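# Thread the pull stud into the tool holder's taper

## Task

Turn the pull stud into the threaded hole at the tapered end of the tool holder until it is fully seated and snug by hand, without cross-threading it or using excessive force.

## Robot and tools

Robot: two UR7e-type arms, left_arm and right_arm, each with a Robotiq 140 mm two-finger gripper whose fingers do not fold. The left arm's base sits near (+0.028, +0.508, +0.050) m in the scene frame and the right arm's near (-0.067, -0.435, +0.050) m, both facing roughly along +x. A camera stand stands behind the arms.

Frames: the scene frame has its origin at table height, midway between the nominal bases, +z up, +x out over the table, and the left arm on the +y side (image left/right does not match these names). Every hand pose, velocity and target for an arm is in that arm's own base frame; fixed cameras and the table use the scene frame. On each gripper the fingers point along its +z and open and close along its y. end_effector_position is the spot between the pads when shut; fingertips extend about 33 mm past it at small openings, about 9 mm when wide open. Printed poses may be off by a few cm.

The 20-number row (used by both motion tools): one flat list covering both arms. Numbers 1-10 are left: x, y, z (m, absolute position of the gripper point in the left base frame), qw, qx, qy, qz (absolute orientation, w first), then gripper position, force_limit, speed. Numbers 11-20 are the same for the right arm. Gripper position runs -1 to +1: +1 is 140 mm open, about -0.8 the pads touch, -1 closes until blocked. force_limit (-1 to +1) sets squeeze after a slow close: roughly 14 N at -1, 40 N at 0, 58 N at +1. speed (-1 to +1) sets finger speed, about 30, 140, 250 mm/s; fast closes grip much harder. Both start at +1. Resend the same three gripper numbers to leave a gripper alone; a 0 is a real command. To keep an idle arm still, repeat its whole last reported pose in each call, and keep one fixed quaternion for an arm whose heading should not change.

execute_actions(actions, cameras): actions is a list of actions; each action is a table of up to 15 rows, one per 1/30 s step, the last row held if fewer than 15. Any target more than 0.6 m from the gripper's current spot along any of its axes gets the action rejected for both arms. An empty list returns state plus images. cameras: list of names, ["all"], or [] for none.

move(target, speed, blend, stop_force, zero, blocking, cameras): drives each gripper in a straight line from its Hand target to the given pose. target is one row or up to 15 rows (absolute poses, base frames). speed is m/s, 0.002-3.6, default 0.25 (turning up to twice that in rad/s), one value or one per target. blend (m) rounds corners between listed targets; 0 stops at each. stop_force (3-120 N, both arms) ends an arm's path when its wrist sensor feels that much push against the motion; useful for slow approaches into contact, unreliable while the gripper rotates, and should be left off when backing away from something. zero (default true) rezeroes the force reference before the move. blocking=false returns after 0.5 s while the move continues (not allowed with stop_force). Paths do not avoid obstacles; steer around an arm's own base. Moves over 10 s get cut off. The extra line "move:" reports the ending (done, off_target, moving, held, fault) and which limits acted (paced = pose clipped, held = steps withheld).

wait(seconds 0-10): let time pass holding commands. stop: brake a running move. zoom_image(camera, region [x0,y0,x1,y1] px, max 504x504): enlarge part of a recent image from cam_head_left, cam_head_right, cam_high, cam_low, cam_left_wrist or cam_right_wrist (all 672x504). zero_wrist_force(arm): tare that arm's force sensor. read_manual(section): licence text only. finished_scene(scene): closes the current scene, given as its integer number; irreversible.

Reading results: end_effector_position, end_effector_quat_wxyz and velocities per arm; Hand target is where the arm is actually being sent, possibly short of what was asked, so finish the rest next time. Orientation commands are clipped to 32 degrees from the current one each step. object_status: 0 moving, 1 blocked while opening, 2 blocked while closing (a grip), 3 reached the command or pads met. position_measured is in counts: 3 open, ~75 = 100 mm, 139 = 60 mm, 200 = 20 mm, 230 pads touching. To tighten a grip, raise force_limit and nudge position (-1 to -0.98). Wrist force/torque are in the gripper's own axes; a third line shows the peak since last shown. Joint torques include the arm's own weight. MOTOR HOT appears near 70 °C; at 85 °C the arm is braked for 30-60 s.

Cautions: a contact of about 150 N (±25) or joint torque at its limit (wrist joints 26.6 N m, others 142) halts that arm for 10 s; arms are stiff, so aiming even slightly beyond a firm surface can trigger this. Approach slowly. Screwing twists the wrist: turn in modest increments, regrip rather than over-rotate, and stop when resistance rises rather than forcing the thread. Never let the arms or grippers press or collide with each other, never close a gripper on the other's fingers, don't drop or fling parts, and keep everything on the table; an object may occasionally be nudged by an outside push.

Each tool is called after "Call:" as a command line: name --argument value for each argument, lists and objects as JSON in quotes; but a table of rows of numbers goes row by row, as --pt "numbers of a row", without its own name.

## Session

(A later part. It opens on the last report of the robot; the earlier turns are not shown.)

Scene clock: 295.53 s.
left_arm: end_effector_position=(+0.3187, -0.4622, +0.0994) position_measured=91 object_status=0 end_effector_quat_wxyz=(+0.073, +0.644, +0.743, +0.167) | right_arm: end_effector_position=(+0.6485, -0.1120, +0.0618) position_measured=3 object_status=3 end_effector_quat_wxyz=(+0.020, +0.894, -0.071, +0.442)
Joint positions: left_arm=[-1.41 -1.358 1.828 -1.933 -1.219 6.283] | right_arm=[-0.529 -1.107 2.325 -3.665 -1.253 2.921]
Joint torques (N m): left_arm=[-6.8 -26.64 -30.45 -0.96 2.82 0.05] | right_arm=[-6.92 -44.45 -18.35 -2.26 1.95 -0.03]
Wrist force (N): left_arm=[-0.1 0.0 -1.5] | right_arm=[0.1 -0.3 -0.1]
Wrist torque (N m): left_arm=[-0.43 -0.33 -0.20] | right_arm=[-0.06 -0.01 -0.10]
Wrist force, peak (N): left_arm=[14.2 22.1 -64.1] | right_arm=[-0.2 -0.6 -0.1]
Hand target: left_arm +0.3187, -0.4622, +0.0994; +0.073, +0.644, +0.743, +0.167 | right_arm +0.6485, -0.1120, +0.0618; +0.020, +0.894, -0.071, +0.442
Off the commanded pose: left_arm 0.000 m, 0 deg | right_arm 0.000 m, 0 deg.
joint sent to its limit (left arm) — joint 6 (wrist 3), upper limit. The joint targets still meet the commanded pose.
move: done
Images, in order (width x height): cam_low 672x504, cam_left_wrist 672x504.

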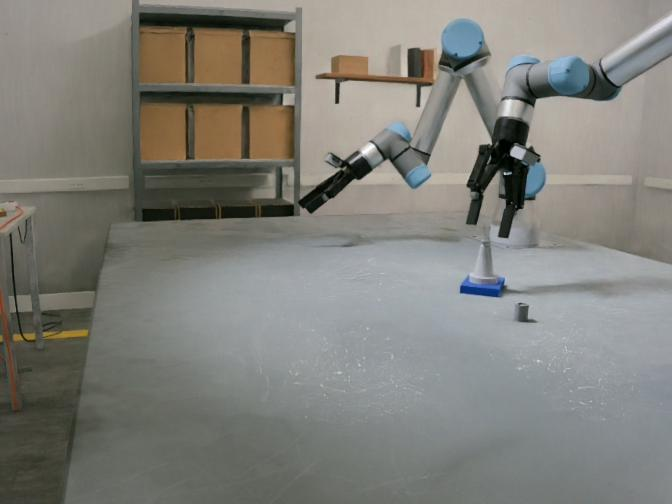

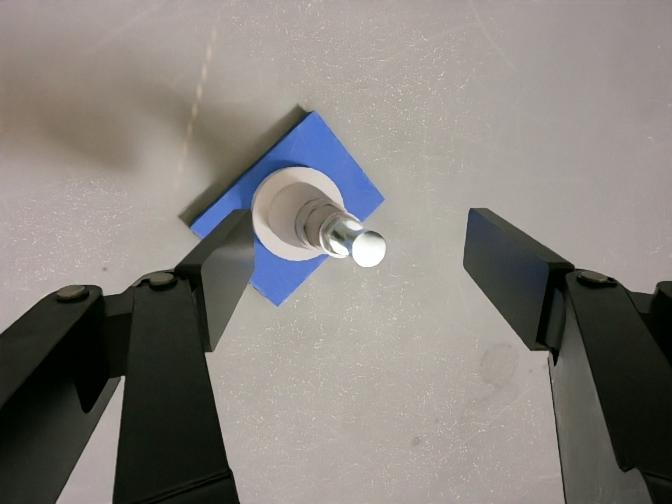

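Call:
move --pt "0.322 -0.4615 0.16 0 0 -1 0 0.3 -0.5 -0.5 0.6485 -0.1120 0.0618 0.020 0.894 -0.071 0.442 1 1 1" --pt "0.3267 -0.461 0.16 0 -0.7071 -0.7071 0 0.3 -0.5 -0.5 0.6485 -0.1120 0.0618 0.020 0.894 -0.071 0.442 1 1 1" --speed 0.01 --blocking false

Call:
stop

Scene clock: 307.60 s.
left_arm: end_effector_position=(+0.3187, -0.4622, +0.0998) position_measured=91 object_status=3 end_effector_quat_wxyz=(+0.073, +0.641, +0.746, +0.166) end_effector_velocity=(+0.000, +0.000, +0.001) end_effector_angular_velocity=(-0.005, +0.002, +0.020) | right_arm: end_effector_position=(+0.6485, -0.1120, +0.0618) position_measured=3 object_status=3 end_effector_quat_wxyz=(+0.020, +0.894, -0.071, +0.442)
Joint positions: left_arm=[-1.408 -1.358 1.826 -1.931 -1.221 6.275] | right_arm=[-0.529 -1.107 2.325 -3.665 -1.253 2.921]
Joint velocities: left_arm=[0.003 0.001 -0.005 0.006 -0.005 -0.017] | right_arm=[within noise]
Joint torques (N m): left_arm=[8.94 -23.86 -29.6 0.14 -1.16 -2.16] | right_arm=[-7.2 -44.48 -18.06 -2.27 1.91 -0.04]
Wrist force (N): left_arm=[-0.4 0.1 -1.5] | right_arm=[-0.1 -0.2 0.0]
Wrist torque (N m): left_arm=[-0.40 -0.26 -0.09] | right_arm=[-0.05 0.02 -0.10]
Wrist force, peak (N): left_arm=[-0.2 0.2 -1.8] | right_arm=[-0.2 -0.5 -0.1]
Hand target: left_arm +0.3187, -0.4622, +0.0998; +0.073, +0.640, +0.746, +0.166 | right_arm +0.6485, -0.1120, +0.0618; +0.020, +0.894, -0.071, +0.442
Tool commands: left_gripper/position=+0.3 left_gripper/force_limit=-0.5 left_gripper/speed=-0.5 right_gripper/position=+1.0 right_gripper/force_limit=+1.0 right_gripper/speed=+1.0
Off the commanded pose: left_arm 0.061 m, 23 deg | right_arm 0.000 m, 0 deg.
move: running; path passed 0 of 2 targets

Scene clock: 307.83 s.
left_arm: end_effector_position=(+0.3187, -0.4622, +0.0998) position_measured=91 object_status=3 end_effector_quat_wxyz=(+0.073, +0.640, +0.747, +0.166) | right_arm: end_effector_position=(+0.6485, -0.1120, +0.0618) position_measured=3 object_status=3 end_effector_quat_wxyz=(+0.020, +0.894, -0.071, +0.442)
Joint positions: left_arm=[-1.408 -1.358 1.825 -1.93 -1.222 6.274] | right_arm=[-0.529 -1.107 2.325 -3.665 -1.253 2.921]
Joint velocities: within noise
Joint torques (N m): left_arm=[7.47 -22.92 -27.86 -0.39 -0.87 -0.52] | right_arm=[-6.81 -44.98 -18.1 -2.21 1.93 0.05]
Wrist force (N): left_arm=[-0.4 0.3 -1.5] | right_arm=[0.0 -0.2 0.0]
Wrist torque (N m): left_arm=[-0.37 -0.26 -0.11] | right_arm=[-0.04 0.00 -0.10]
Wrist force, peak (N): left_arm=[-0.1 0.0 -1.7] | right_arm=[0.0 -0.4 0.0]
Hand target: left_arm +0.3187, -0.4622, +0.0998; +0.073, +0.640, +0.746, +0.166 | right_arm +0.6485, -0.1120, +0.0618; +0.020, +0.894, -0.071, +0.442
Tool commands: left_gripper/position=+0.3 left_gripper/force_limit=-0.5 left_gripper/speed=-0.5 right_gripper/position=+1.0 right_gripper/force_limit=+1.0 right_gripper/speed=+1.0
Off the commanded pose: left_arm 0.061 m, 23 deg | right_arm 0.000 m, 0 deg.
earlier move: stopped; path passed 0 of 2 targets

Call:
move --pt "0.3187 -0.4622 0.165 0.073 0.641 0.746 0.166 0.3 -0.5 -0.5 0.6485 -0.1120 0.0618 0.020 0.894 -0.071 0.442 1 1 1" --pt "0.3267 -0.461 0.165 0 0 1 0 0.3 -0.5 -0.5 0.6485 -0.1120 0.0618 0.020 0.894 -0.071 0.442 1 1 1" --pt "0.3267 -0.461 0.165 0 -0.7071 0.7071 0 0.3 -0.5 -0.5 0.6485 -0.1120 0.0618 0.020 0.894 -0.071 0.442 1 1 1" --pt "0.3267 -0.461 0.165 0 1 0 0 0.3 -0.5 -0.5 0.6485 -0.1120 0.0618 0.020 0.894 -0.071 0.442 1 1 1" --pt "0.3267 -0.461 0.165 0 0.7071 0.7071 0 0.3 -0.5 -0.5 0.6485 -0.1120 0.0618 0.020 0.894 -0.071 0.442 1 1 1" --speed '[0.2,1,1,1,1]' --blend 0.01

Call:
move --pt "0.3267 -0.461 0.165 0 0 1 0 0.3 -0.5 -0.5 0.6485 -0.1120 0.0618 0.020 0.894 -0.071 0.442 1 1 1" --pt "0.3267 -0.461 0.165 0 -0.7071 0.7071 0 0.3 -0.5 -0.5 0.6485 -0.1120 0.0618 0.020 0.894 -0.071 0.442 1 1 1" --pt "0.3267 -0.461 0.165 0 1 0 0 0.3 -0.5 -0.5 0.6485 -0.1120 0.0618 0.020 0.894 -0.071 0.442 1 1 1" --pt "0.3267 -0.461 0.165 0 0.7071 0.7071 0 0.3 -0.5 -0.5 0.6485 -0.1120 0.0618 0.020 0.894 -0.071 0.442 1 1 1" --speed 1 --blend 0.01 --cameras '["cam_left_wrist","cam_low","cam_head_left"]'

Call:
zoom_image --camera "cam_low" --region '[450, 210, 520, 300]'

Call:
zoom_image --camera "cam_head_left" --region '[300, 170, 360, 230]'

Scene clock: 322.20 s.
left_arm: end_effector_position=(+0.3267, -0.4610, +0.1650) position_measured=91 object_status=3 end_effector_quat_wxyz=(+0.000, +0.707, +0.707, +0.000) | right_arm: end_effector_position=(+0.6485, -0.1120, +0.0618) position_measured=3 object_status=3 end_effector_quat_wxyz=(+0.020, +0.894, -0.071, +0.442)
Joint positions: left_arm=[-1.192 -1.402 1.673 -1.843 -1.571 0.379] | right_arm=[-0.529 -1.107 2.325 -3.665 -1.253 2.921]
Joint torques (N m): left_arm=[-2.88 -42.5 -17.62 -0.31 0.45 -1.62] | right_arm=[-7.26 -44.05 -18.46 -2.2 1.99 0.06]
Wrist force (N): left_arm=[0.1 -0.5 -1.7] | right_arm=[0.0 -0.4 -0.1]
Wrist torque (N m): left_arm=[-0.36 -0.44 -0.28] | right_arm=[-0.08 0.00 -0.09]
Wrist force, peak (N): left_arm=[0.4 1.2 -4.0] | right_arm=[-0.1 -0.5 0.1]
Hand target: left_arm +0.3267, -0.4610, +0.1650; +0.000, +0.707, +0.707, +0.000 | right_arm +0.6485, -0.1120, +0.0618; +0.020, +0.894, -0.071, +0.442
Off the commanded pose: left_arm 0.000 m, 0 deg | right_arm 0.000 m, 0 deg.
move: done

Scene clock: 326.13 s.
left_arm: end_effector_position=(+0.3267, -0.4610, +0.1650) position_measured=91 object_status=3 end_effector_quat_wxyz=(+0.000, +0.707, +0.707, +0.000) | right_arm: end_effector_position=(+0.6485, -0.1120, +0.0618) position_measured=3 object_status=3 end_effector_quat_wxyz=(+0.020, +0.894, -0.071, +0.442)
Joint positions: left_arm=[-1.192 -1.402 1.673 -1.843 -1.571 -5.905] | right_arm=[-0.529 -1.107 2.325 -3.665 -1.253 2.921]
Joint torques (N m): left_arm=[-2.76 -42.38 -17.71 -0.32 0.38 -1.62] | right_arm=[-7.09 -44.41 -18.49 -2.05 2.17 0.13]
Wrist force (N): left_arm=[0.0 -0.4 -1.9] | right_arm=[0.0 -0.1 0.1]
Wrist torque (N m): left_arm=[-0.35 -0.42 -0.28] | right_arm=[-0.03 0.00 -0.09]
Wrist force, peak (N): left_arm=[-0.2 -0.6 -2.3] | right_arm=[0.1 -0.4 0.1]
Hand target: left_arm +0.3267, -0.4610, +0.1650; +0.000, +0.707, +0.707, +0.000 | right_arm +0.6485, -0.1120, +0.0618; +0.020, +0.894, -0.071, +0.442
Off the commanded pose: left_arm 0.000 m, 0 deg | right_arm 0.000 m, 0 deg.
move: done
Images, in order (width x height): cam_head_left 672x504, cam_low 672x504, cam_left_wrist 672x504.

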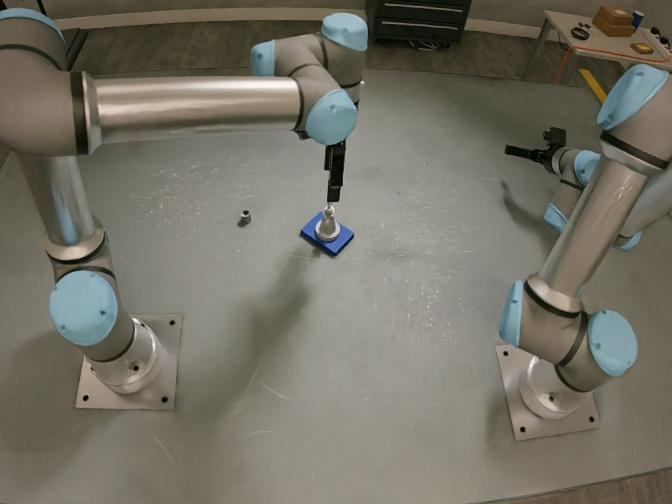

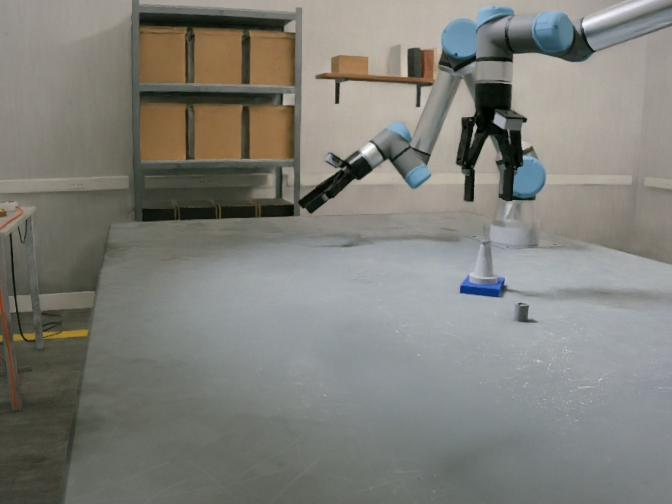

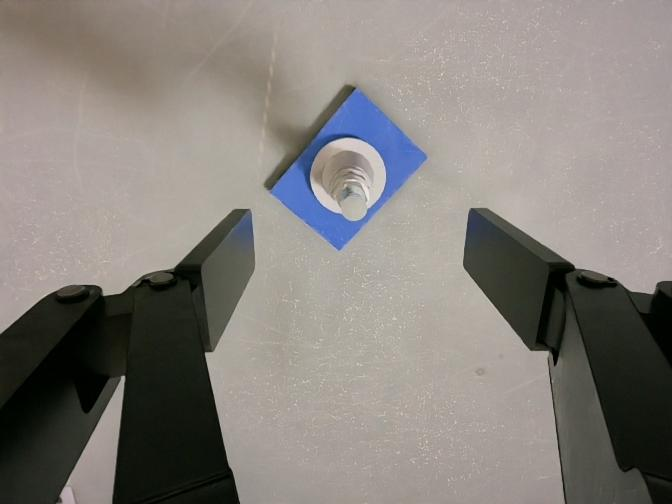

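Scaled by 5.600 from the camera's 672x504 image, which has a finer 960x720 frame.

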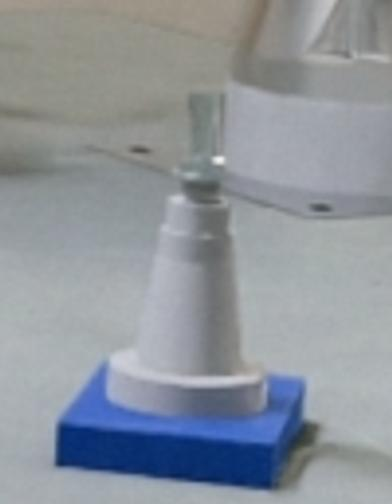

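Scaled by 8.400 from the camera's 672x504 image, which has a finer 960x720 frame.

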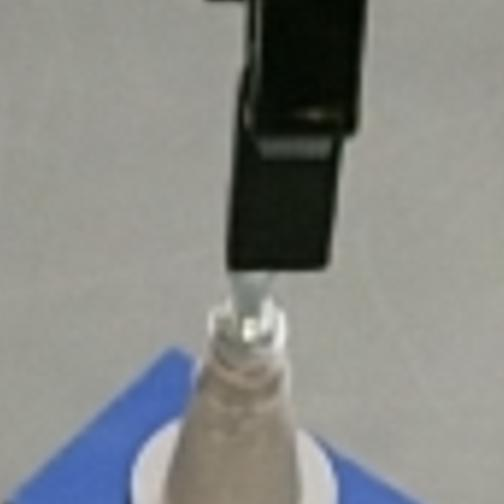

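Call:
move --pt "0.3267 -0.461 0.102 0 0.7071 0.7071 0 0.3 -0.5 -0.5 0.6485 -0.1120 0.0618 0.020 0.894 -0.071 0.442 1 1 1" --pt "0.3267 -0.461 0.102 0 0.7071 0.7071 0 -1 0.1 -0.9 0.6485 -0.1120 0.0618 0.020 0.894 -0.071 0.442 1 1 1" --speed 0.1

Call:
wait --seconds 1.5 --cameras '["cam_left_wrist","cam_low"]'

Call:
zoom_image --camera "cam_low" --region '[450, 210, 520, 300]'

Scene clock: 336.73 s.
left_arm: end_effector_position=(+0.3267, -0.4610, +0.1020) position_measured=212 object_status=0 end_effector_quat_wxyz=(+0.000, +0.707, +0.707, +0.000) | right_arm: end_effector_position=(+0.6485, -0.1120, +0.0618) position_measured=3 object_status=3 end_effector_quat_wxyz=(+0.020, +0.894, -0.071, +0.442)
Joint positions: left_arm=[-1.192 -1.35 1.781 -2.002 -1.571 -5.905] | right_arm=[-0.529 -1.107 2.325 -3.665 -1.253 2.921]
Joint torques (N m): left_arm=[7.48 -40.86 -28.83 -5.03 1.81 0.52] | right_arm=[-7.1 -44.86 -17.68 -2.15 1.91 -0.04]
Wrist force (N): left_arm=[-0.1 -1.2 -4.9] | right_arm=[-0.1 -0.4 0.0]
Wrist torque (N m): left_arm=[-0.45 -0.37 -0.27] | right_arm=[-0.09 0.03 -0.10]
Wrist force, peak (N): left_arm=[-0.1 -1.2 -4.9] | right_arm=[-0.1 -0.5 0.0]
Hand target: left_arm +0.3267, -0.4610, +0.1020; +0.000, +0.707, +0.707, +0.000 | right_arm +0.6485, -0.1120, +0.0618; +0.020, +0.894, -0.071, +0.442
Off the commanded pose: left_arm 0.000 m, 0 deg | right_arm 0.000 m, 0 deg.
move: done

Scene clock: 338.23 s.
left_arm: end_effector_position=(+0.3267, -0.4610, +0.1020) position_measured=212 object_status=2 end_effector_quat_wxyz=(+0.000, +0.707, +0.707, +0.000) | right_arm: end_effector_position=(+0.6485, -0.1120, +0.0618) position_measured=3 object_status=3 end_effector_quat_wxyz=(+0.020, +0.894, -0.071, +0.442)
Joint positions: left_arm=[-1.192 -1.35 1.781 -2.002 -1.571 -5.905] | right_arm=[-0.529 -1.107 2.325 -3.665 -1.253 2.921]
Joint torques (N m): left_arm=[7.55 -34.91 -23.74 -5.09 1.8 1.5] | right_arm=[-7.39 -44.39 -17.65 -2.12 1.96 -0.05]
Wrist force (N): left_arm=[-0.3 -0.8 -5.2] | right_arm=[0.0 -0.1 -0.1]
Wrist torque (N m): left_arm=[-0.37 -0.33 -0.27] | right_arm=[-0.03 0.00 -0.09]
Wrist force, peak (N): left_arm=[-0.3 -0.8 -5.2] | right_arm=[-0.1 -0.5 0.0]
Hand target: left_arm +0.3267, -0.4610, +0.1020; +0.000, +0.707, +0.707, +0.000 | right_arm +0.6485, -0.1120, +0.0618; +0.020, +0.894, -0.071, +0.442
Tool commands: left_gripper/position=-1.0 left_gripper/force_limit=+0.1 left_gripper/speed=-0.9 right_gripper/position=+1.0 right_gripper/force_limit=+1.0 right_gripper/speed=+1.0
Off the commanded pose: left_arm 0.000 m, 0 deg | right_arm 0.000 m, 0 deg.
wait: 1.50 s; at rest by 0.17 s
Images, in order (width x height): cam_low 672x504, cam_left_wrist 672x504.

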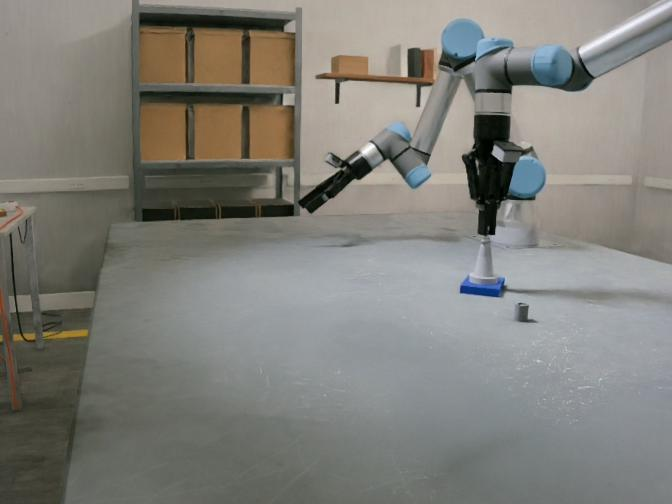

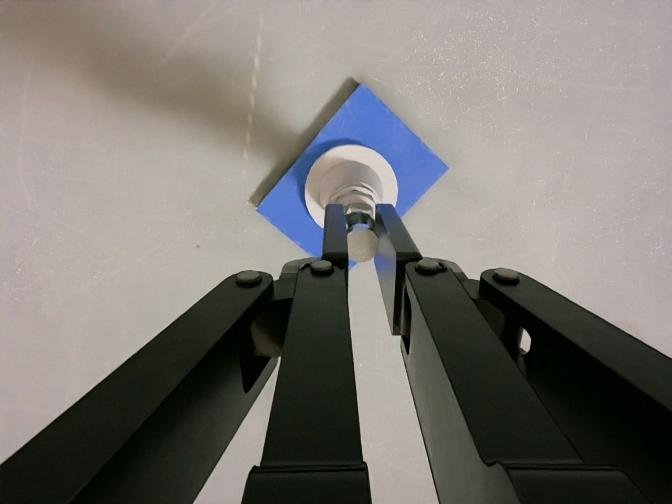

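Scaled by 5.600 from the camera's 672x504 image, which has a finer 960x720 frame.

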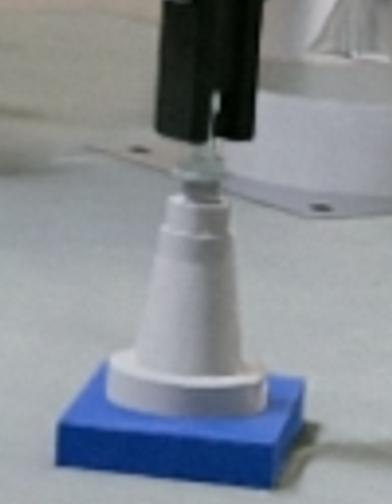

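Call:
move --pt "0.3267 -0.461 0.1015 0 1 0 0 -1 0.1 -0.9 0.6485 -0.1120 0.0618 0.020 0.894 -0.071 0.442 1 1 1" --pt "0.3267 -0.461 0.101 0 0.7071 -0.7071 0 -1 0.1 -0.9 0.6485 -0.1120 0.0618 0.020 0.894 -0.071 0.442 1 1 1" --pt "0.3267 -0.461 0.1005 0 0 -1 0 -1 0.1 -0.9 0.6485 -0.1120 0.0618 0.020 0.894 -0.071 0.442 1 1 1" --speed 0.6 --blend 0.01

Call:
wait --seconds 0 --cameras '["cam_low"]'

Call:
zoom_image --camera "cam_low" --region '[450, 210, 520, 300]'

Scene clock: 350.17 s.
left_arm: end_effector_position=(+0.3267, -0.4610, +0.1005) position_measured=212 object_status=2 end_effector_quat_wxyz=(+0.000, +0.000, +1.000, +0.000) | right_arm: end_effector_position=(+0.6485, -0.1120, +0.0618) position_measured=3 object_status=3 end_effector_quat_wxyz=(+0.020, +0.894, -0.071, +0.442)
Joint positions: left_arm=[-1.192 -1.348 1.784 -2.006 -1.571 -1.193] | right_arm=[-0.529 -1.107 2.325 -3.665 -1.253 2.921]
Joint torques (N m): left_arm=[4.67 -27.35 -31.11 0.19 -0.06 1.71] | right_arm=[-6.84 -44.4 -17.81 -2.18 1.99 0.13]
Wrist force (N): left_arm=[0.0 -2.7 2.3] | right_arm=[-0.1 -0.3 -0.1]
Wrist torque (N m): left_arm=[-0.28 -0.36 -0.08] | right_arm=[-0.08 0.02 -0.10]
Wrist force, peak (N): left_arm=[0.3 -2.1 -8.2] | right_arm=[0.0 -0.5 -0.3]
Hand target: left_arm +0.3267, -0.4610, +0.1005; +0.000, +0.000, +1.000, +0.000 | right_arm +0.6485, -0.1120, +0.0618; +0.020, +0.894, -0.071, +0.442
Off the commanded pose: left_arm 0.000 m, 0 deg | right_arm 0.000 m, 0 deg.
move: done

Scene clock: 350.17 s.
left_arm: end_effector_position=(+0.3267, -0.4610, +0.1005) position_measured=212 object_status=2 end_effector_quat_wxyz=(+0.000, +0.000, +1.000, +0.000) | right_arm: end_effector_position=(+0.6485, -0.1120, +0.0618) position_measured=3 object_status=3 end_effector_quat_wxyz=(+0.020, +0.894, -0.071, +0.442)
Joint positions: left_arm=[-1.192 -1.348 1.784 -2.006 -1.571 -1.193] | right_arm=[-0.529 -1.107 2.325 -3.665 -1.253 2.921]
Joint torques (N m): left_arm=[4.67 -27.35 -31.11 0.19 -0.06 1.71] | right_arm=[-6.84 -44.4 -17.81 -2.18 1.99 0.13]
Wrist force (N): left_arm=[0.0 -2.7 2.3] | right_arm=[-0.1 -0.3 -0.1]
Wrist torque (N m): left_arm=[-0.28 -0.36 -0.08] | right_arm=[-0.08 0.02 -0.10]
Wrist force, peak (N): left_arm=[0.0 -2.7 2.3] | right_arm=[-0.1 -0.3 -0.1]
Hand target: left_arm +0.3267, -0.4610, +0.1005; +0.000, +0.000, +1.000, +0.000 | right_arm +0.6485, -0.1120, +0.0618; +0.020, +0.894, -0.071, +0.442
Tool commands: left_gripper/position=-1.0 left_gripper/force_limit=+0.1 left_gripper/speed=-0.9 right_gripper/position=+1.0 right_gripper/force_limit=+1.0 right_gripper/speed=+1.0
Off the commanded pose: left_arm 0.000 m, 0 deg | right_arm 0.000 m, 0 deg.
Images, in order (width x height): cam_low 672x504.

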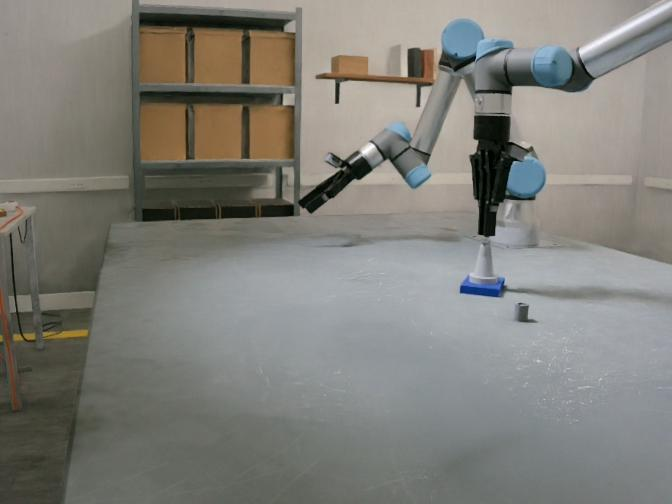

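Scaled by 5.600 from the camera's 672x504 image, which has a finer 960x720 frame.

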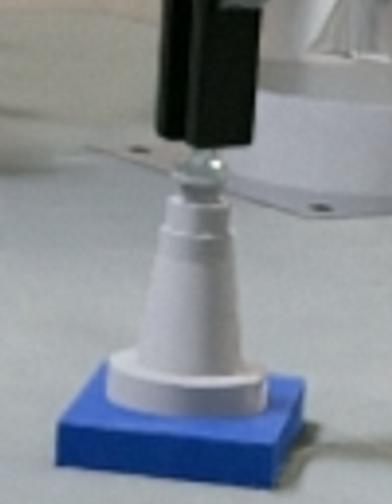

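Call:
move --pt "0.3267 -0.461 0.1 0 -0.7071 -0.7071 0 -1 0.1 -0.9 0.6485 -0.1120 0.0618 0.020 0.894 -0.071 0.442 1 1 1" --pt "0.3267 -0.461 0.0995 0 1 0 0 -1 0.1 -0.9 0.6485 -0.1120 0.0618 0.020 0.894 -0.071 0.442 1 1 1" --speed 0.6 --blend 0.01

Call:
move --pt "0.3267 -0.461 0.099 0 0.7071 -0.7071 0 -1 0.1 -0.9 0.6485 -0.1120 0.0618 0.020 0.894 -0.071 0.442 1 1 1" --pt "0.3267 -0.461 0.0985 0 0 -1 0 -1 0.1 -0.9 0.6485 -0.1120 0.0618 0.020 0.894 -0.071 0.442 1 1 1" --speed 0.6 --blend 0.01 --cameras '["cam_low"]'

Call:
zoom_image --camera "cam_low" --region '[450, 210, 520, 300]'

Scene clock: 362.67 s.
left_arm: end_effector_position=(+0.3267, -0.4610, +0.0995) position_measured=212 object_status=2 end_effector_quat_wxyz=(+0.000, +1.000, +0.000, +0.000) | right_arm: end_effector_position=(+0.6485, -0.1120, +0.0618) position_measured=3 object_status=3 end_effector_quat_wxyz=(+0.020, +0.894, -0.071, +0.442)
Joint positions: left_arm=[-1.192 -1.347 1.785 -2.009 -1.571 1.949] | right_arm=[-0.529 -1.107 2.325 -3.665 -1.253 2.921]
Joint torques (N m): left_arm=[3.66 -31.48 -34.28 -0.81 -0.13 1.64] | right_arm=[-6.85 -44.47 -17.67 -2.18 2.1 -0.13]
Wrist force (N): left_arm=[0.4 1.1 9.0] | right_arm=[-0.2 0.0 0.0]
Wrist torque (N m): left_arm=[-0.45 -0.37 -0.07] | right_arm=[0.00 0.03 -0.10]
Wrist force, peak (N): left_arm=[0.0 1.5 10.3] | right_arm=[-0.3 -0.4 -0.2]
Hand target: left_arm +0.3267, -0.4610, +0.0995; +0.000, +1.000, +0.000, +0.000 | right_arm +0.6485, -0.1120, +0.0618; +0.020, +0.894, -0.071, +0.442
Off the commanded pose: left_arm 0.000 m, 0 deg | right_arm 0.000 m, 0 deg.
move: done

Scene clock: 365.90 s.
left_arm: end_effector_position=(+0.3267, -0.4610, +0.0985) position_measured=212 object_status=2 end_effector_quat_wxyz=(+0.000, +0.000, +1.000, +0.000) | right_arm: end_effector_position=(+0.6485, -0.1120, +0.0618) position_measured=3 object_status=3 end_effector_quat_wxyz=(+0.020, +0.894, -0.071, +0.442)
Joint positions: left_arm=[-1.192 -1.346 1.787 -2.011 -1.571 5.09] | right_arm=[-0.529 -1.107 2.325 -3.665 -1.253 2.921]
Joint torques (N m): left_arm=[6.13 -34.94 -36.5 -0.91 0.14 1.64] | right_arm=[-7.18 -44.64 -17.56 -2.25 2.03 -0.08]
Wrist force (N): left_arm=[-0.2 -3.9 17.1] | right_arm=[0.1 -0.2 -0.1]
Wrist torque (N m): left_arm=[-0.17 -0.35 -0.09] | right_arm=[-0.05 -0.02 -0.10]
Wrist force, peak (N): left_arm=[0.5 -4.5 18.7] | right_arm=[0.1 -0.5 0.0]
Hand target: left_arm +0.3267, -0.4610, +0.0985; +0.000, +0.000, +1.000, +0.000 | right_arm +0.6485, -0.1120, +0.0618; +0.020, +0.894, -0.071, +0.442
Off the commanded pose: left_arm 0.000 m, 0 deg | right_arm 0.000 m, 0 deg.
move: done
Images, in order (width x height): cam_low 672x504.

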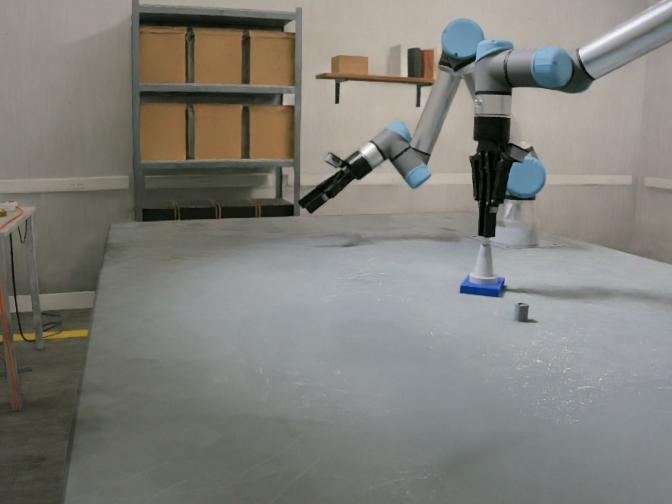

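Scaled by 5.600 from the camera's 672x504 image, which has a finer 960x720 frame.

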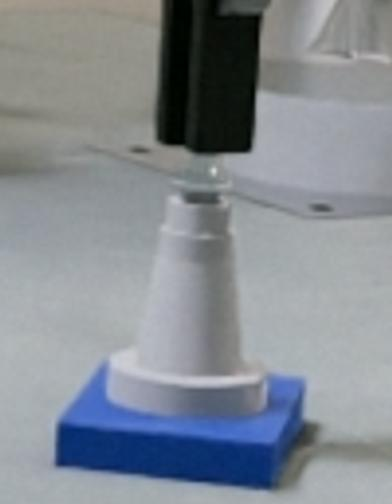

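Call:
move --pt "0.3267 -0.461 0.0985 0 0 1 0 0.1 -0.5 -0.5 0.6485 -0.1120 0.0618 0.020 0.894 -0.071 0.442 1 1 1" --pt "0.3267 -0.461 0.11 0 -0.7071 0.7071 0 0.1 -0.5 -0.5 0.6485 -0.1120 0.0618 0.020 0.894 -0.071 0.442 1 1 1" --pt "0.3267 -0.461 0.11 0 1 0 0 0.1 -0.5 -0.5 0.6485 -0.1120 0.0618 0.020 0.894 -0.071 0.442 1 1 1" --pt "0.3267 -0.461 0.11 0 0.7071 0.7071 0 0.1 -0.5 -0.5 0.6485 -0.1120 0.0618 0.020 0.894 -0.071 0.442 1 1 1" --speed 1 --blend '[0,0.01,0.01,0.01]'

Call:
move --pt "0.3267 -0.461 0.11 0 0 1 0 0.1 -0.5 -0.5 0.6485 -0.1120 0.0618 0.020 0.894 -0.071 0.442 1 1 1" --pt "0.3267 -0.461 0.11 0 -0.7071 0.7071 0 0.1 -0.5 -0.5 0.6485 -0.1120 0.0618 0.020 0.894 -0.071 0.442 1 1 1" --pt "0.3267 -0.461 0.11 0 1 0 0 0.1 -0.5 -0.5 0.6485 -0.1120 0.0618 0.020 0.894 -0.071 0.442 1 1 1" --pt "0.3267 -0.461 0.11 0 0.7071 0.7071 0 0.1 -0.5 -0.5 0.6485 -0.1120 0.0618 0.020 0.894 -0.071 0.442 1 1 1" --speed 1 --blend 0.01 --cameras '["cam_left_wrist","cam_low"]'

Call:
zoom_image --camera "cam_low" --region '[450, 210, 520, 300]'

Scene clock: 387.60 s.
left_arm: end_effector_position=(+0.3267, -0.4610, +0.1100) position_measured=117 object_status=3 end_effector_quat_wxyz=(+0.000, +0.707, +0.707, +0.000) | right_arm: end_effector_position=(+0.6485, -0.1120, +0.0618) position_measured=3 object_status=3 end_effector_quat_wxyz=(+0.020, +0.894, -0.071, +0.442)
Joint positions: left_arm=[-1.192 -1.358 1.769 -1.982 -1.571 0.379] | right_arm=[-0.529 -1.107 2.325 -3.665 -1.253 2.921]
Joint torques (N m): left_arm=[-3.28 -43.64 -16.91 -0.26 0.43 -1.47] | right_arm=[-7.57 -45.24 -18.44 -2.26 1.9 -0.04]
Wrist force (N): left_arm=[-0.3 -0.4 -1.3] | right_arm=[-0.2 -0.1 -0.1]
Wrist torque (N m): left_arm=[-0.35 -0.35 -0.29] | right_arm=[-0.03 0.04 -0.10]
Wrist force, peak (N): left_arm=[-0.3 -4.3 17.7] | right_arm=[-0.1 -0.5 -0.1]
Hand target: left_arm +0.3267, -0.4610, +0.1100; +0.000, +0.707, +0.707, +0.000 | right_arm +0.6485, -0.1120, +0.0618; +0.020, +0.894, -0.071, +0.442
Off the commanded pose: left_arm 0.000 m, 0 deg | right_arm 0.000 m, 0 deg.
move: done

Scene clock: 391.53 s.
left_arm: end_effector_position=(+0.3267, -0.4610, +0.1100) position_measured=117 object_status=3 end_effector_quat_wxyz=(+0.000, +0.707, +0.707, +0.000) | right_arm: end_effector_position=(+0.6485, -0.1120, +0.0618) position_measured=3 object_status=3 end_effector_quat_wxyz=(+0.020, +0.894, -0.071, +0.442)
Joint positions: left_arm=[-1.192 -1.358 1.769 -1.982 -1.571 -5.905] | right_arm=[-0.529 -1.107 2.325 -3.665 -1.253 2.921]
Joint torques (N m): left_arm=[-2.93 -43.24 -17.64 -0.37 0.46 -1.56] | right_arm=[-6.8 -45.11 -17.5 -2.07 1.98 0.02]
Wrist force (N): left_arm=[0.2 -0.6 -1.3] | right_arm=[0.0 -0.1 0.0]
Wrist torque (N m): left_arm=[-0.39 -0.45 -0.29] | right_arm=[-0.03 -0.01 -0.10]
Wrist force, peak (N): left_arm=[-0.1 -0.7 -1.9] | right_arm=[0.1 -0.5 0.1]
Hand target: left_arm +0.3267, -0.4610, +0.1100; +0.000, +0.707, +0.707, +0.000 | right_arm +0.6485, -0.1120, +0.0618; +0.020, +0.894, -0.071, +0.442
Off the commanded pose: left_arm 0.000 m, 0 deg | right_arm 0.000 m, 0 deg.
move: done
Images, in order (width x height): cam_low 672x504, cam_left_wrist 672x504.

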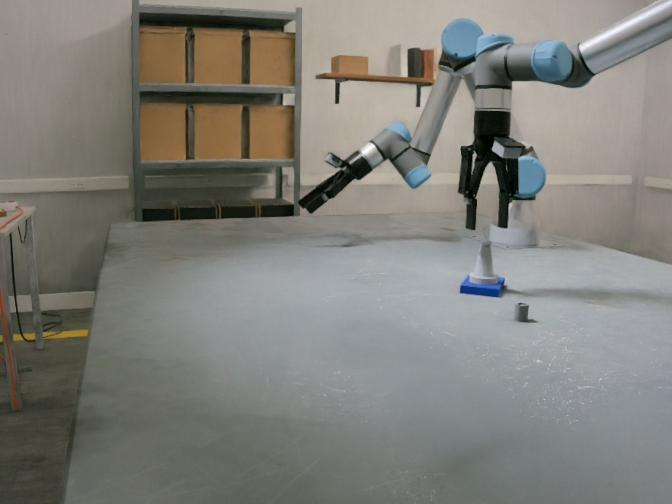

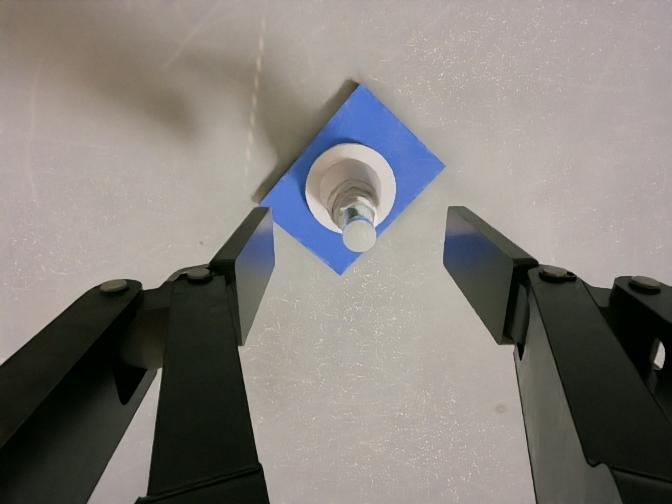

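Scaled by 5.600 from the camera's 672x504 image, which has a finer 960x720 frame.

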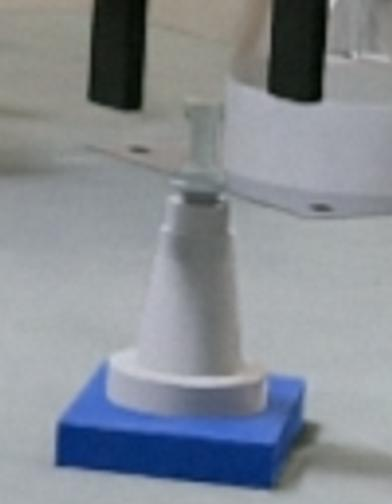

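Call:
move --pt "0.3267 -0.461 0.0985 0 0.7071 0.7071 0 0.1 -0.5 -0.5 0.6485 -0.1120 0.0618 0.020 0.894 -0.071 0.442 1 1 1" --pt "0.3267 -0.461 0.0985 0 0.7071 0.7071 0 -1 0.1 -0.9 0.6485 -0.1120 0.0618 0.020 0.894 -0.071 0.442 1 1 1" --speed 0.1

Call:
wait --seconds 1

Call:
move --pt "0.3267 -0.461 0.0979 0 1 0 0 -1 0.1 -0.9 0.6485 -0.1120 0.0618 0.020 0.894 -0.071 0.442 1 1 1" --pt "0.3267 -0.461 0.0973 0 0.7071 -0.7071 0 -1 0.1 -0.9 0.6485 -0.1120 0.0618 0.020 0.894 -0.071 0.442 1 1 1" --speed 0.6 --blend 0.01

Call:
move --pt "0.3267 -0.461 0.0967 0 0 -1 0 -1 0.1 -0.9 0.6485 -0.1120 0.0618 0.020 0.894 -0.071 0.442 1 1 1" --speed 0.5 --cameras '["cam_low"]'

Call:
zoom_image --camera "cam_low" --region '[450, 210, 520, 300]'

Scene clock: 407.87 s.
left_arm: end_effector_position=(+0.3267, -0.4610, +0.0985) position_measured=212 object_status=0 end_effector_quat_wxyz=(+0.000, +0.707, +0.707, +0.000) | right_arm: end_effector_position=(+0.6485, -0.1120, +0.0618) position_measured=3 object_status=3 end_effector_quat_wxyz=(+0.020, +0.894, -0.071, +0.442)
Joint positions: left_arm=[-1.192 -1.346 1.787 -2.011 -1.571 -5.905] | right_arm=[-0.529 -1.107 2.325 -3.665 -1.253 2.921]
Joint torques (N m): left_arm=[7.71 -42.3 -28.32 -0.23 -1.59 -0.85] | right_arm=[-7.55 -44.34 -17.44 -2.16 2.03 -0.11]
Wrist force (N): left_arm=[0.3 -0.8 -4.9] | right_arm=[-0.1 -0.1 0.2]
Wrist torque (N m): left_arm=[-0.40 -0.42 -0.26] | right_arm=[-0.03 0.02 -0.10]
Wrist force, peak (N): left_arm=[0.0 -0.8 -5.0] | right_arm=[0.2 -0.5 -0.1]
Hand target: left_arm +0.3267, -0.4610, +0.0985; +0.000, +0.707, +0.707, +0.000 | right_arm +0.6485, -0.1120, +0.0618; +0.020, +0.894, -0.071, +0.442
Off the commanded pose: left_arm 0.000 m, 0 deg | right_arm 0.000 m, 0 deg.
move: done

Scene clock: 408.87 s.
left_arm: end_effector_position=(+0.3267, -0.4610, +0.0985) position_measured=212 object_status=2 end_effector_quat_wxyz=(+0.000, +0.707, +0.707, +0.000) | right_arm: end_effector_position=(+0.6485, -0.1120, +0.0618) position_measured=3 object_status=3 end_effector_quat_wxyz=(+0.020, +0.894, -0.071, +0.442)
Joint positions: left_arm=[-1.192 -1.346 1.787 -2.011 -1.571 -5.905] | right_arm=[-0.529 -1.107 2.325 -3.665 -1.253 2.921]
Joint torques (N m): left_arm=[7.34 -37.42 -25 -0.13 -1.38 -0.43] | right_arm=[-6.63 -45.1 -17.28 -2.07 1.9 -0.02]
Wrist force (N): left_arm=[-0.2 -0.4 -4.9] | right_arm=[-0.1 0.0 0.0]
Wrist torque (N m): left_arm=[-0.29 -0.32 -0.27] | right_arm=[0.00 0.01 -0.09]
Wrist force, peak (N): left_arm=[0.0 -0.9 -5.1] | right_arm=[-0.2 -0.3 -0.2]
Hand target: left_arm +0.3267, -0.4610, +0.0985; +0.000, +0.707, +0.707, +0.000 | right_arm +0.6485, -0.1120, +0.0618; +0.020, +0.894, -0.071, +0.442
Tool commands: left_gripper/position=-1.0 left_gripper/force_limit=+0.1 left_gripper/speed=-0.9 right_gripper/position=+1.0 right_gripper/force_limit=+1.0 right_gripper/speed=+1.0
Off the commanded pose: left_arm 0.000 m, 0 deg | right_arm 0.000 m, 0 deg.
wait: 1.00 s; at rest by 0.17 s

Scene clock: 412.10 s.
left_arm: end_effector_position=(+0.3267, -0.4610, +0.0973) position_measured=212 object_status=2 end_effector_quat_wxyz=(+0.000, +0.707, -0.707, +0.000) | right_arm: end_effector_position=(+0.6485, -0.1120, +0.0618) position_measured=3 object_status=3 end_effector_quat_wxyz=(+0.020, +0.894, -0.071, +0.442)
Joint positions: left_arm=[-1.192 -1.345 1.789 -2.014 -1.571 -2.764] | right_arm=[-0.529 -1.107 2.325 -3.665 -1.253 2.921]
Joint torques (N m): left_arm=[4.08 -24.32 -27.9 0.66 -0.51 1.77] | right_arm=[-6.13 -44.75 -18.34 -2.11 1.92 0]
Wrist force (N): left_arm=[1.4 -2.2 -5.6] | right_arm=[0.1 -0.2 0.1]
Wrist torque (N m): left_arm=[-0.29 -0.40 -0.06] | right_arm=[-0.05 -0.02 -0.10]
Wrist force, peak (N): left_arm=[2.4 -1.9 -8.4] | right_arm=[-0.1 -0.4 -0.3]
Hand target: left_arm +0.3267, -0.4610, +0.0973; +0.000, +0.707, -0.707, +0.000 | right_arm +0.6485, -0.1120, +0.0618; +0.020, +0.894, -0.071, +0.442
Off the commanded pose: left_arm 0.000 m, 0 deg | right_arm 0.000 m, 0 deg.
move: done

Scene clock: 414.27 s.
left_arm: end_effector_position=(+0.3267, -0.4610, +0.0967) position_measured=212 object_status=2 end_effector_quat_wxyz=(+0.000, +0.000, +1.000, +0.000) | right_arm: end_effector_position=(+0.6485, -0.1120, +0.0618) position_measured=3 object_status=3 end_effector_quat_wxyz=(+0.020, +0.894, -0.071, +0.442)
Joint positions: left_arm=[-1.192 -1.344 1.79 -2.016 -1.571 -1.193] | right_arm=[-0.529 -1.107 2.325 -3.665 -1.253 2.921]
Joint torques (N m): left_arm=[5.9 -22.1 -27.92 0.06 0.21 1.73] | right_arm=[-8.01 -44.77 -17.84 -2.28 2.07 0.01]
Wrist force (N): left_arm=[0.4 -2.1 -6.0] | right_arm=[-0.2 -0.2 0.0]
Wrist torque (N m): left_arm=[-0.28 -0.34 -0.06] | right_arm=[-0.05 0.04 -0.09]
Wrist force, peak (N): left_arm=[0.1 -4.7 -8.1] | right_arm=[0.1 -0.5 0.0]
Hand target: left_arm +0.3267, -0.4610, +0.0967; +0.000, +0.000, +1.000, +0.000 | right_arm +0.6485, -0.1120, +0.0618; +0.020, +0.894, -0.071, +0.442
Off the commanded pose: left_arm 0.000 m, 0 deg | right_arm 0.000 m, 0 deg.
move: done
Images, in order (width x height): cam_low 672x504.

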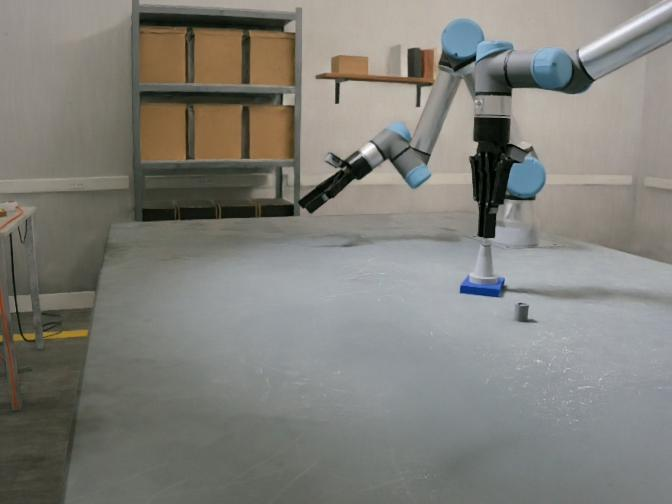

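Scaled by 5.600 from the camera's 672x504 image, which has a finer 960x720 frame.

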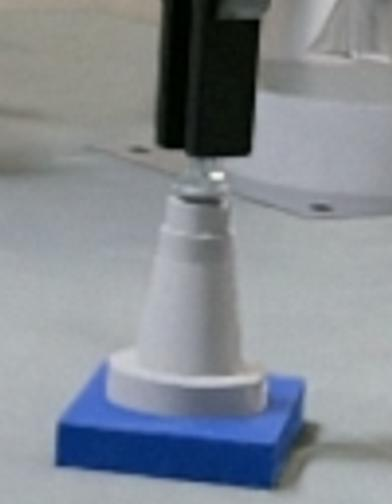

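Call:
move --target '[0.3267,-0.461,0.0962,0,-0.7071,-0.7071,0,-1,0.1,-0.9,0.6485,-0.1120,0.0618,0.020,0.894,-0.071,0.442,1,1,1]' --speed 0.4

Call:
move --target '[0.3267,-0.461,0.0957,0,1,0,0,-1,0.1,-0.9,0.6485,-0.1120,0.0618,0.020,0.894,-0.071,0.442,1,1,1]' --speed 0.4 --cameras '["cam_low"]'

Call:
zoom_image --camera "cam_low" --region '[450, 210, 520, 300]'

Scene clock: 424.20 s.
left_arm: end_effector_position=(+0.3267, -0.4610, +0.0962) position_measured=212 object_status=2 end_effector_quat_wxyz=(+0.000, +0.707, +0.707, +0.000) | right_arm: end_effector_position=(+0.6485, -0.1120, +0.0618) position_measured=3 object_status=3 end_effector_quat_wxyz=(+0.020, +0.894, -0.071, +0.442)
Joint positions: left_arm=[-1.192 -1.344 1.79 -2.017 -1.571 0.378] | right_arm=[-0.529 -1.107 2.325 -3.665 -1.253 2.921]
Joint torques (N m): left_arm=[4.32 -23.53 -29.21 -2.75 -1.08 1.68] | right_arm=[-7.03 -44.78 -18.52 -2.21 2.05 -0.01]
Wrist force (N): left_arm=[0.1 -0.6 -3.6] | right_arm=[0.0 -0.1 0.0]
Wrist torque (N m): left_arm=[-0.37 -0.38 -0.07] | right_arm=[-0.03 0.00 -0.09]
Wrist force, peak (N): left_arm=[0.8 -3.7 -7.0] | right_arm=[0.1 -0.5 0.3]
Hand target: left_arm +0.3267, -0.4610, +0.0962; +0.000, +0.707, +0.707, +0.000 | right_arm +0.6485, -0.1120, +0.0618; +0.020, +0.894, -0.071, +0.442
Off the commanded pose: left_arm 0.000 m, 0 deg | right_arm 0.000 m, 0 deg.
move: done

Scene clock: 426.70 s.
left_arm: end_effector_position=(+0.3267, -0.4610, +0.0957) position_measured=212 object_status=2 end_effector_quat_wxyz=(+0.000, +1.000, +0.000, +0.000) | right_arm: end_effector_position=(+0.6485, -0.1120, +0.0618) position_measured=3 object_status=3 end_effector_quat_wxyz=(+0.020, +0.894, -0.071, +0.442)
Joint positions: left_arm=[-1.192 -1.343 1.791 -2.018 -1.571 1.949] | right_arm=[-0.529 -1.107 2.325 -3.665 -1.253 2.921]
Joint torques (N m): left_arm=[9.14 -24.34 -29.95 -2.51 -1.16 1.63] | right_arm=[-6.54 -44.65 -17.68 -2.17 1.93 0.11]
Wrist force (N): left_arm=[0.7 0.0 -2.4] | right_arm=[-0.1 -0.3 -0.1]
Wrist torque (N m): left_arm=[-0.36 -0.36 -0.07] | right_arm=[-0.06 0.01 -0.10]
Wrist force, peak (N): left_arm=[2.0 0.6 -4.6] | right_arm=[0.0 -0.5 -0.2]
Hand target: left_arm +0.3267, -0.4610, +0.0957; +0.000, +1.000, +0.000, +0.000 | right_arm +0.6485, -0.1120, +0.0618; +0.020, +0.894, -0.071, +0.442
Off the commanded pose: left_arm 0.000 m, 0 deg | right_arm 0.000 m, 0 deg.
move: done
Images, in order (width x height): cam_low 672x504.

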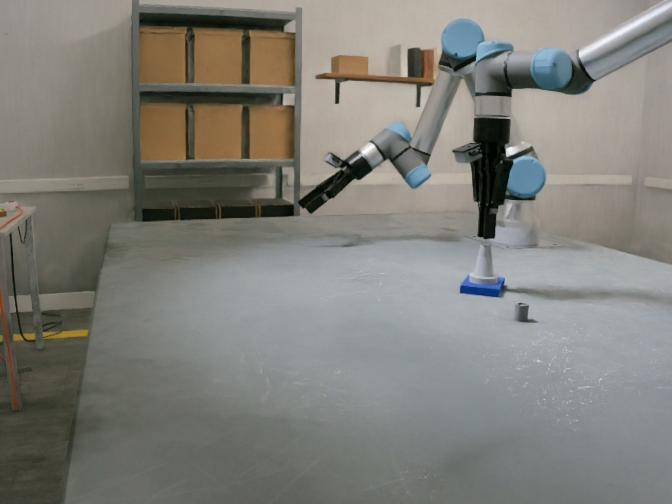

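Scaled by 5.600 from the camera's 672x504 image, which has a finer 960x720 frame.

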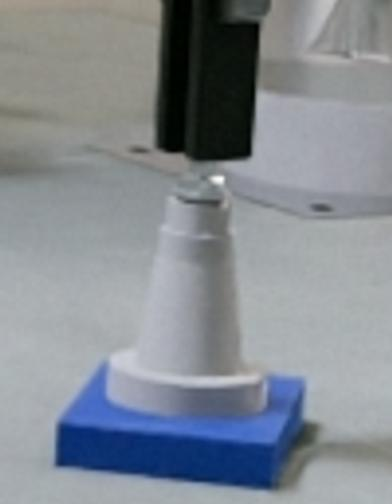

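Call:
move --target '[0.3267,-0.461,0.0952,0,0.7071,-0.7071,0,-1,0.1,-0.9,0.6485,-0.1120,0.0618,0.020,0.894,-0.071,0.442,1,1,1]' --speed 0.4

Call:
move --target '[0.3267,-0.461,0.0948,0,0,-1,0,-1,0.1,-0.9,0.6485,-0.1120,0.0618,0.020,0.894,-0.071,0.442,1,1,1]' --speed 0.3 --cameras '["cam_low"]'

Call:
zoom_image --camera "cam_low" --region '[450, 210, 520, 300]'

Scene clock: 434.53 s.
left_arm: end_effector_position=(+0.3267, -0.4610, +0.0952) position_measured=212 object_status=2 end_effector_quat_wxyz=(+0.000, +0.707, -0.707, +0.000) | right_arm: end_effector_position=(+0.6485, -0.1120, +0.0618) position_measured=3 object_status=3 end_effector_quat_wxyz=(+0.020, +0.894, -0.071, +0.442)
Joint positions: left_arm=[-1.192 -1.343 1.792 -2.02 -1.571 3.52] | right_arm=[-0.529 -1.107 2.325 -3.665 -1.253 2.921]
Joint torques (N m): left_arm=[8.83 -25.45 -30.55 -2.83 -1.05 1.74] | right_arm=[-6.96 -45.46 -17.24 -2.16 1.95 0.08]
Wrist force (N): left_arm=[0.3 -1.1 -0.4] | right_arm=[0.0 -0.2 0.0]
Wrist torque (N m): left_arm=[-0.31 -0.34 -0.07] | right_arm=[-0.04 -0.01 -0.10]
Wrist force, peak (N): left_arm=[1.3 -2.5 -2.9] | right_arm=[0.3 -0.2 -0.3]
Hand target: left_arm +0.3267, -0.4610, +0.0952; +0.000, +0.707, -0.707, +0.000 | right_arm +0.6485, -0.1120, +0.0618; +0.020, +0.894, -0.071, +0.442
Off the commanded pose: left_arm 0.000 m, 0 deg | right_arm 0.000 m, 0 deg.
move: done

Scene clock: 437.67 s.
left_arm: end_effector_position=(+0.3267, -0.4610, +0.0948) position_measured=212 object_status=2 end_effector_quat_wxyz=(+0.000, +0.000, +1.000, +0.000) | right_arm: end_effector_position=(+0.6485, -0.1120, +0.0618) position_measured=3 object_status=3 end_effector_quat_wxyz=(+0.020, +0.894, -0.071, +0.442)
Joint positions: left_arm=[-1.192 -1.342 1.792 -2.021 -1.571 5.09] | right_arm=[-0.529 -1.107 2.325 -3.665 -1.253 2.921]
Joint torques (N m): left_arm=[10.07 -28.33 -31.96 -4.61 -1.22 1.51] | right_arm=[-7.74 -44.22 -17.98 -2.21 2 0.09]
Wrist force (N): left_arm=[-0.4 -3.6 6.6] | right_arm=[0.2 -0.1 0.0]
Wrist torque (N m): left_arm=[-0.26 -0.33 -0.07] | right_arm=[-0.02 -0.03 -0.09]
Wrist force, peak (N): left_arm=[0.4 -3.7 8.9] | right_arm=[-0.1 -0.4 -0.2]
Hand target: left_arm +0.3267, -0.4610, +0.0948; +0.000, +0.000, +1.000, +0.000 | right_arm +0.6485, -0.1120, +0.0618; +0.020, +0.894, -0.071, +0.442
Off the commanded pose: left_arm 0.000 m, 0 deg | right_arm 0.000 m, 0 deg.
move: done
Images, in order (width x height): cam_low 672x504.

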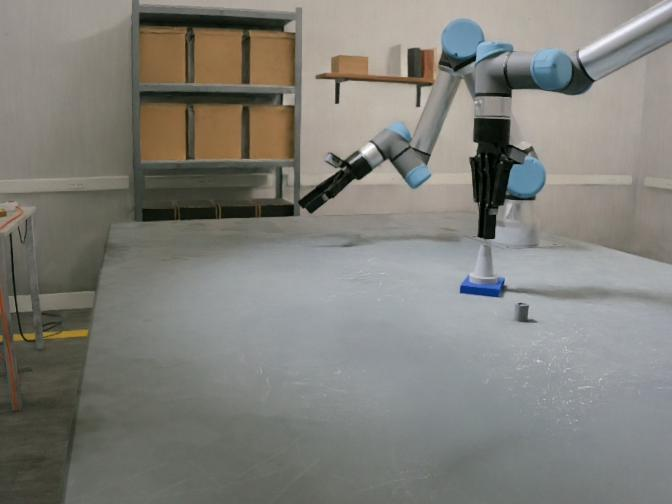

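Scaled by 5.600 from the camera's 672x504 image, which has a finer 960x720 frame.

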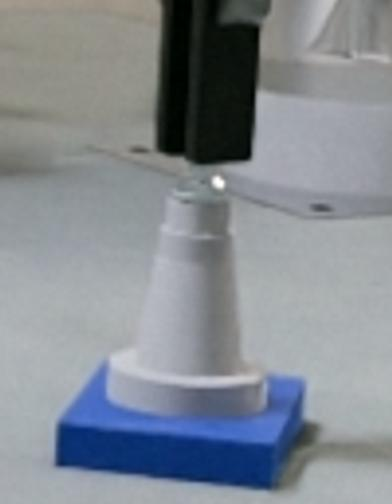

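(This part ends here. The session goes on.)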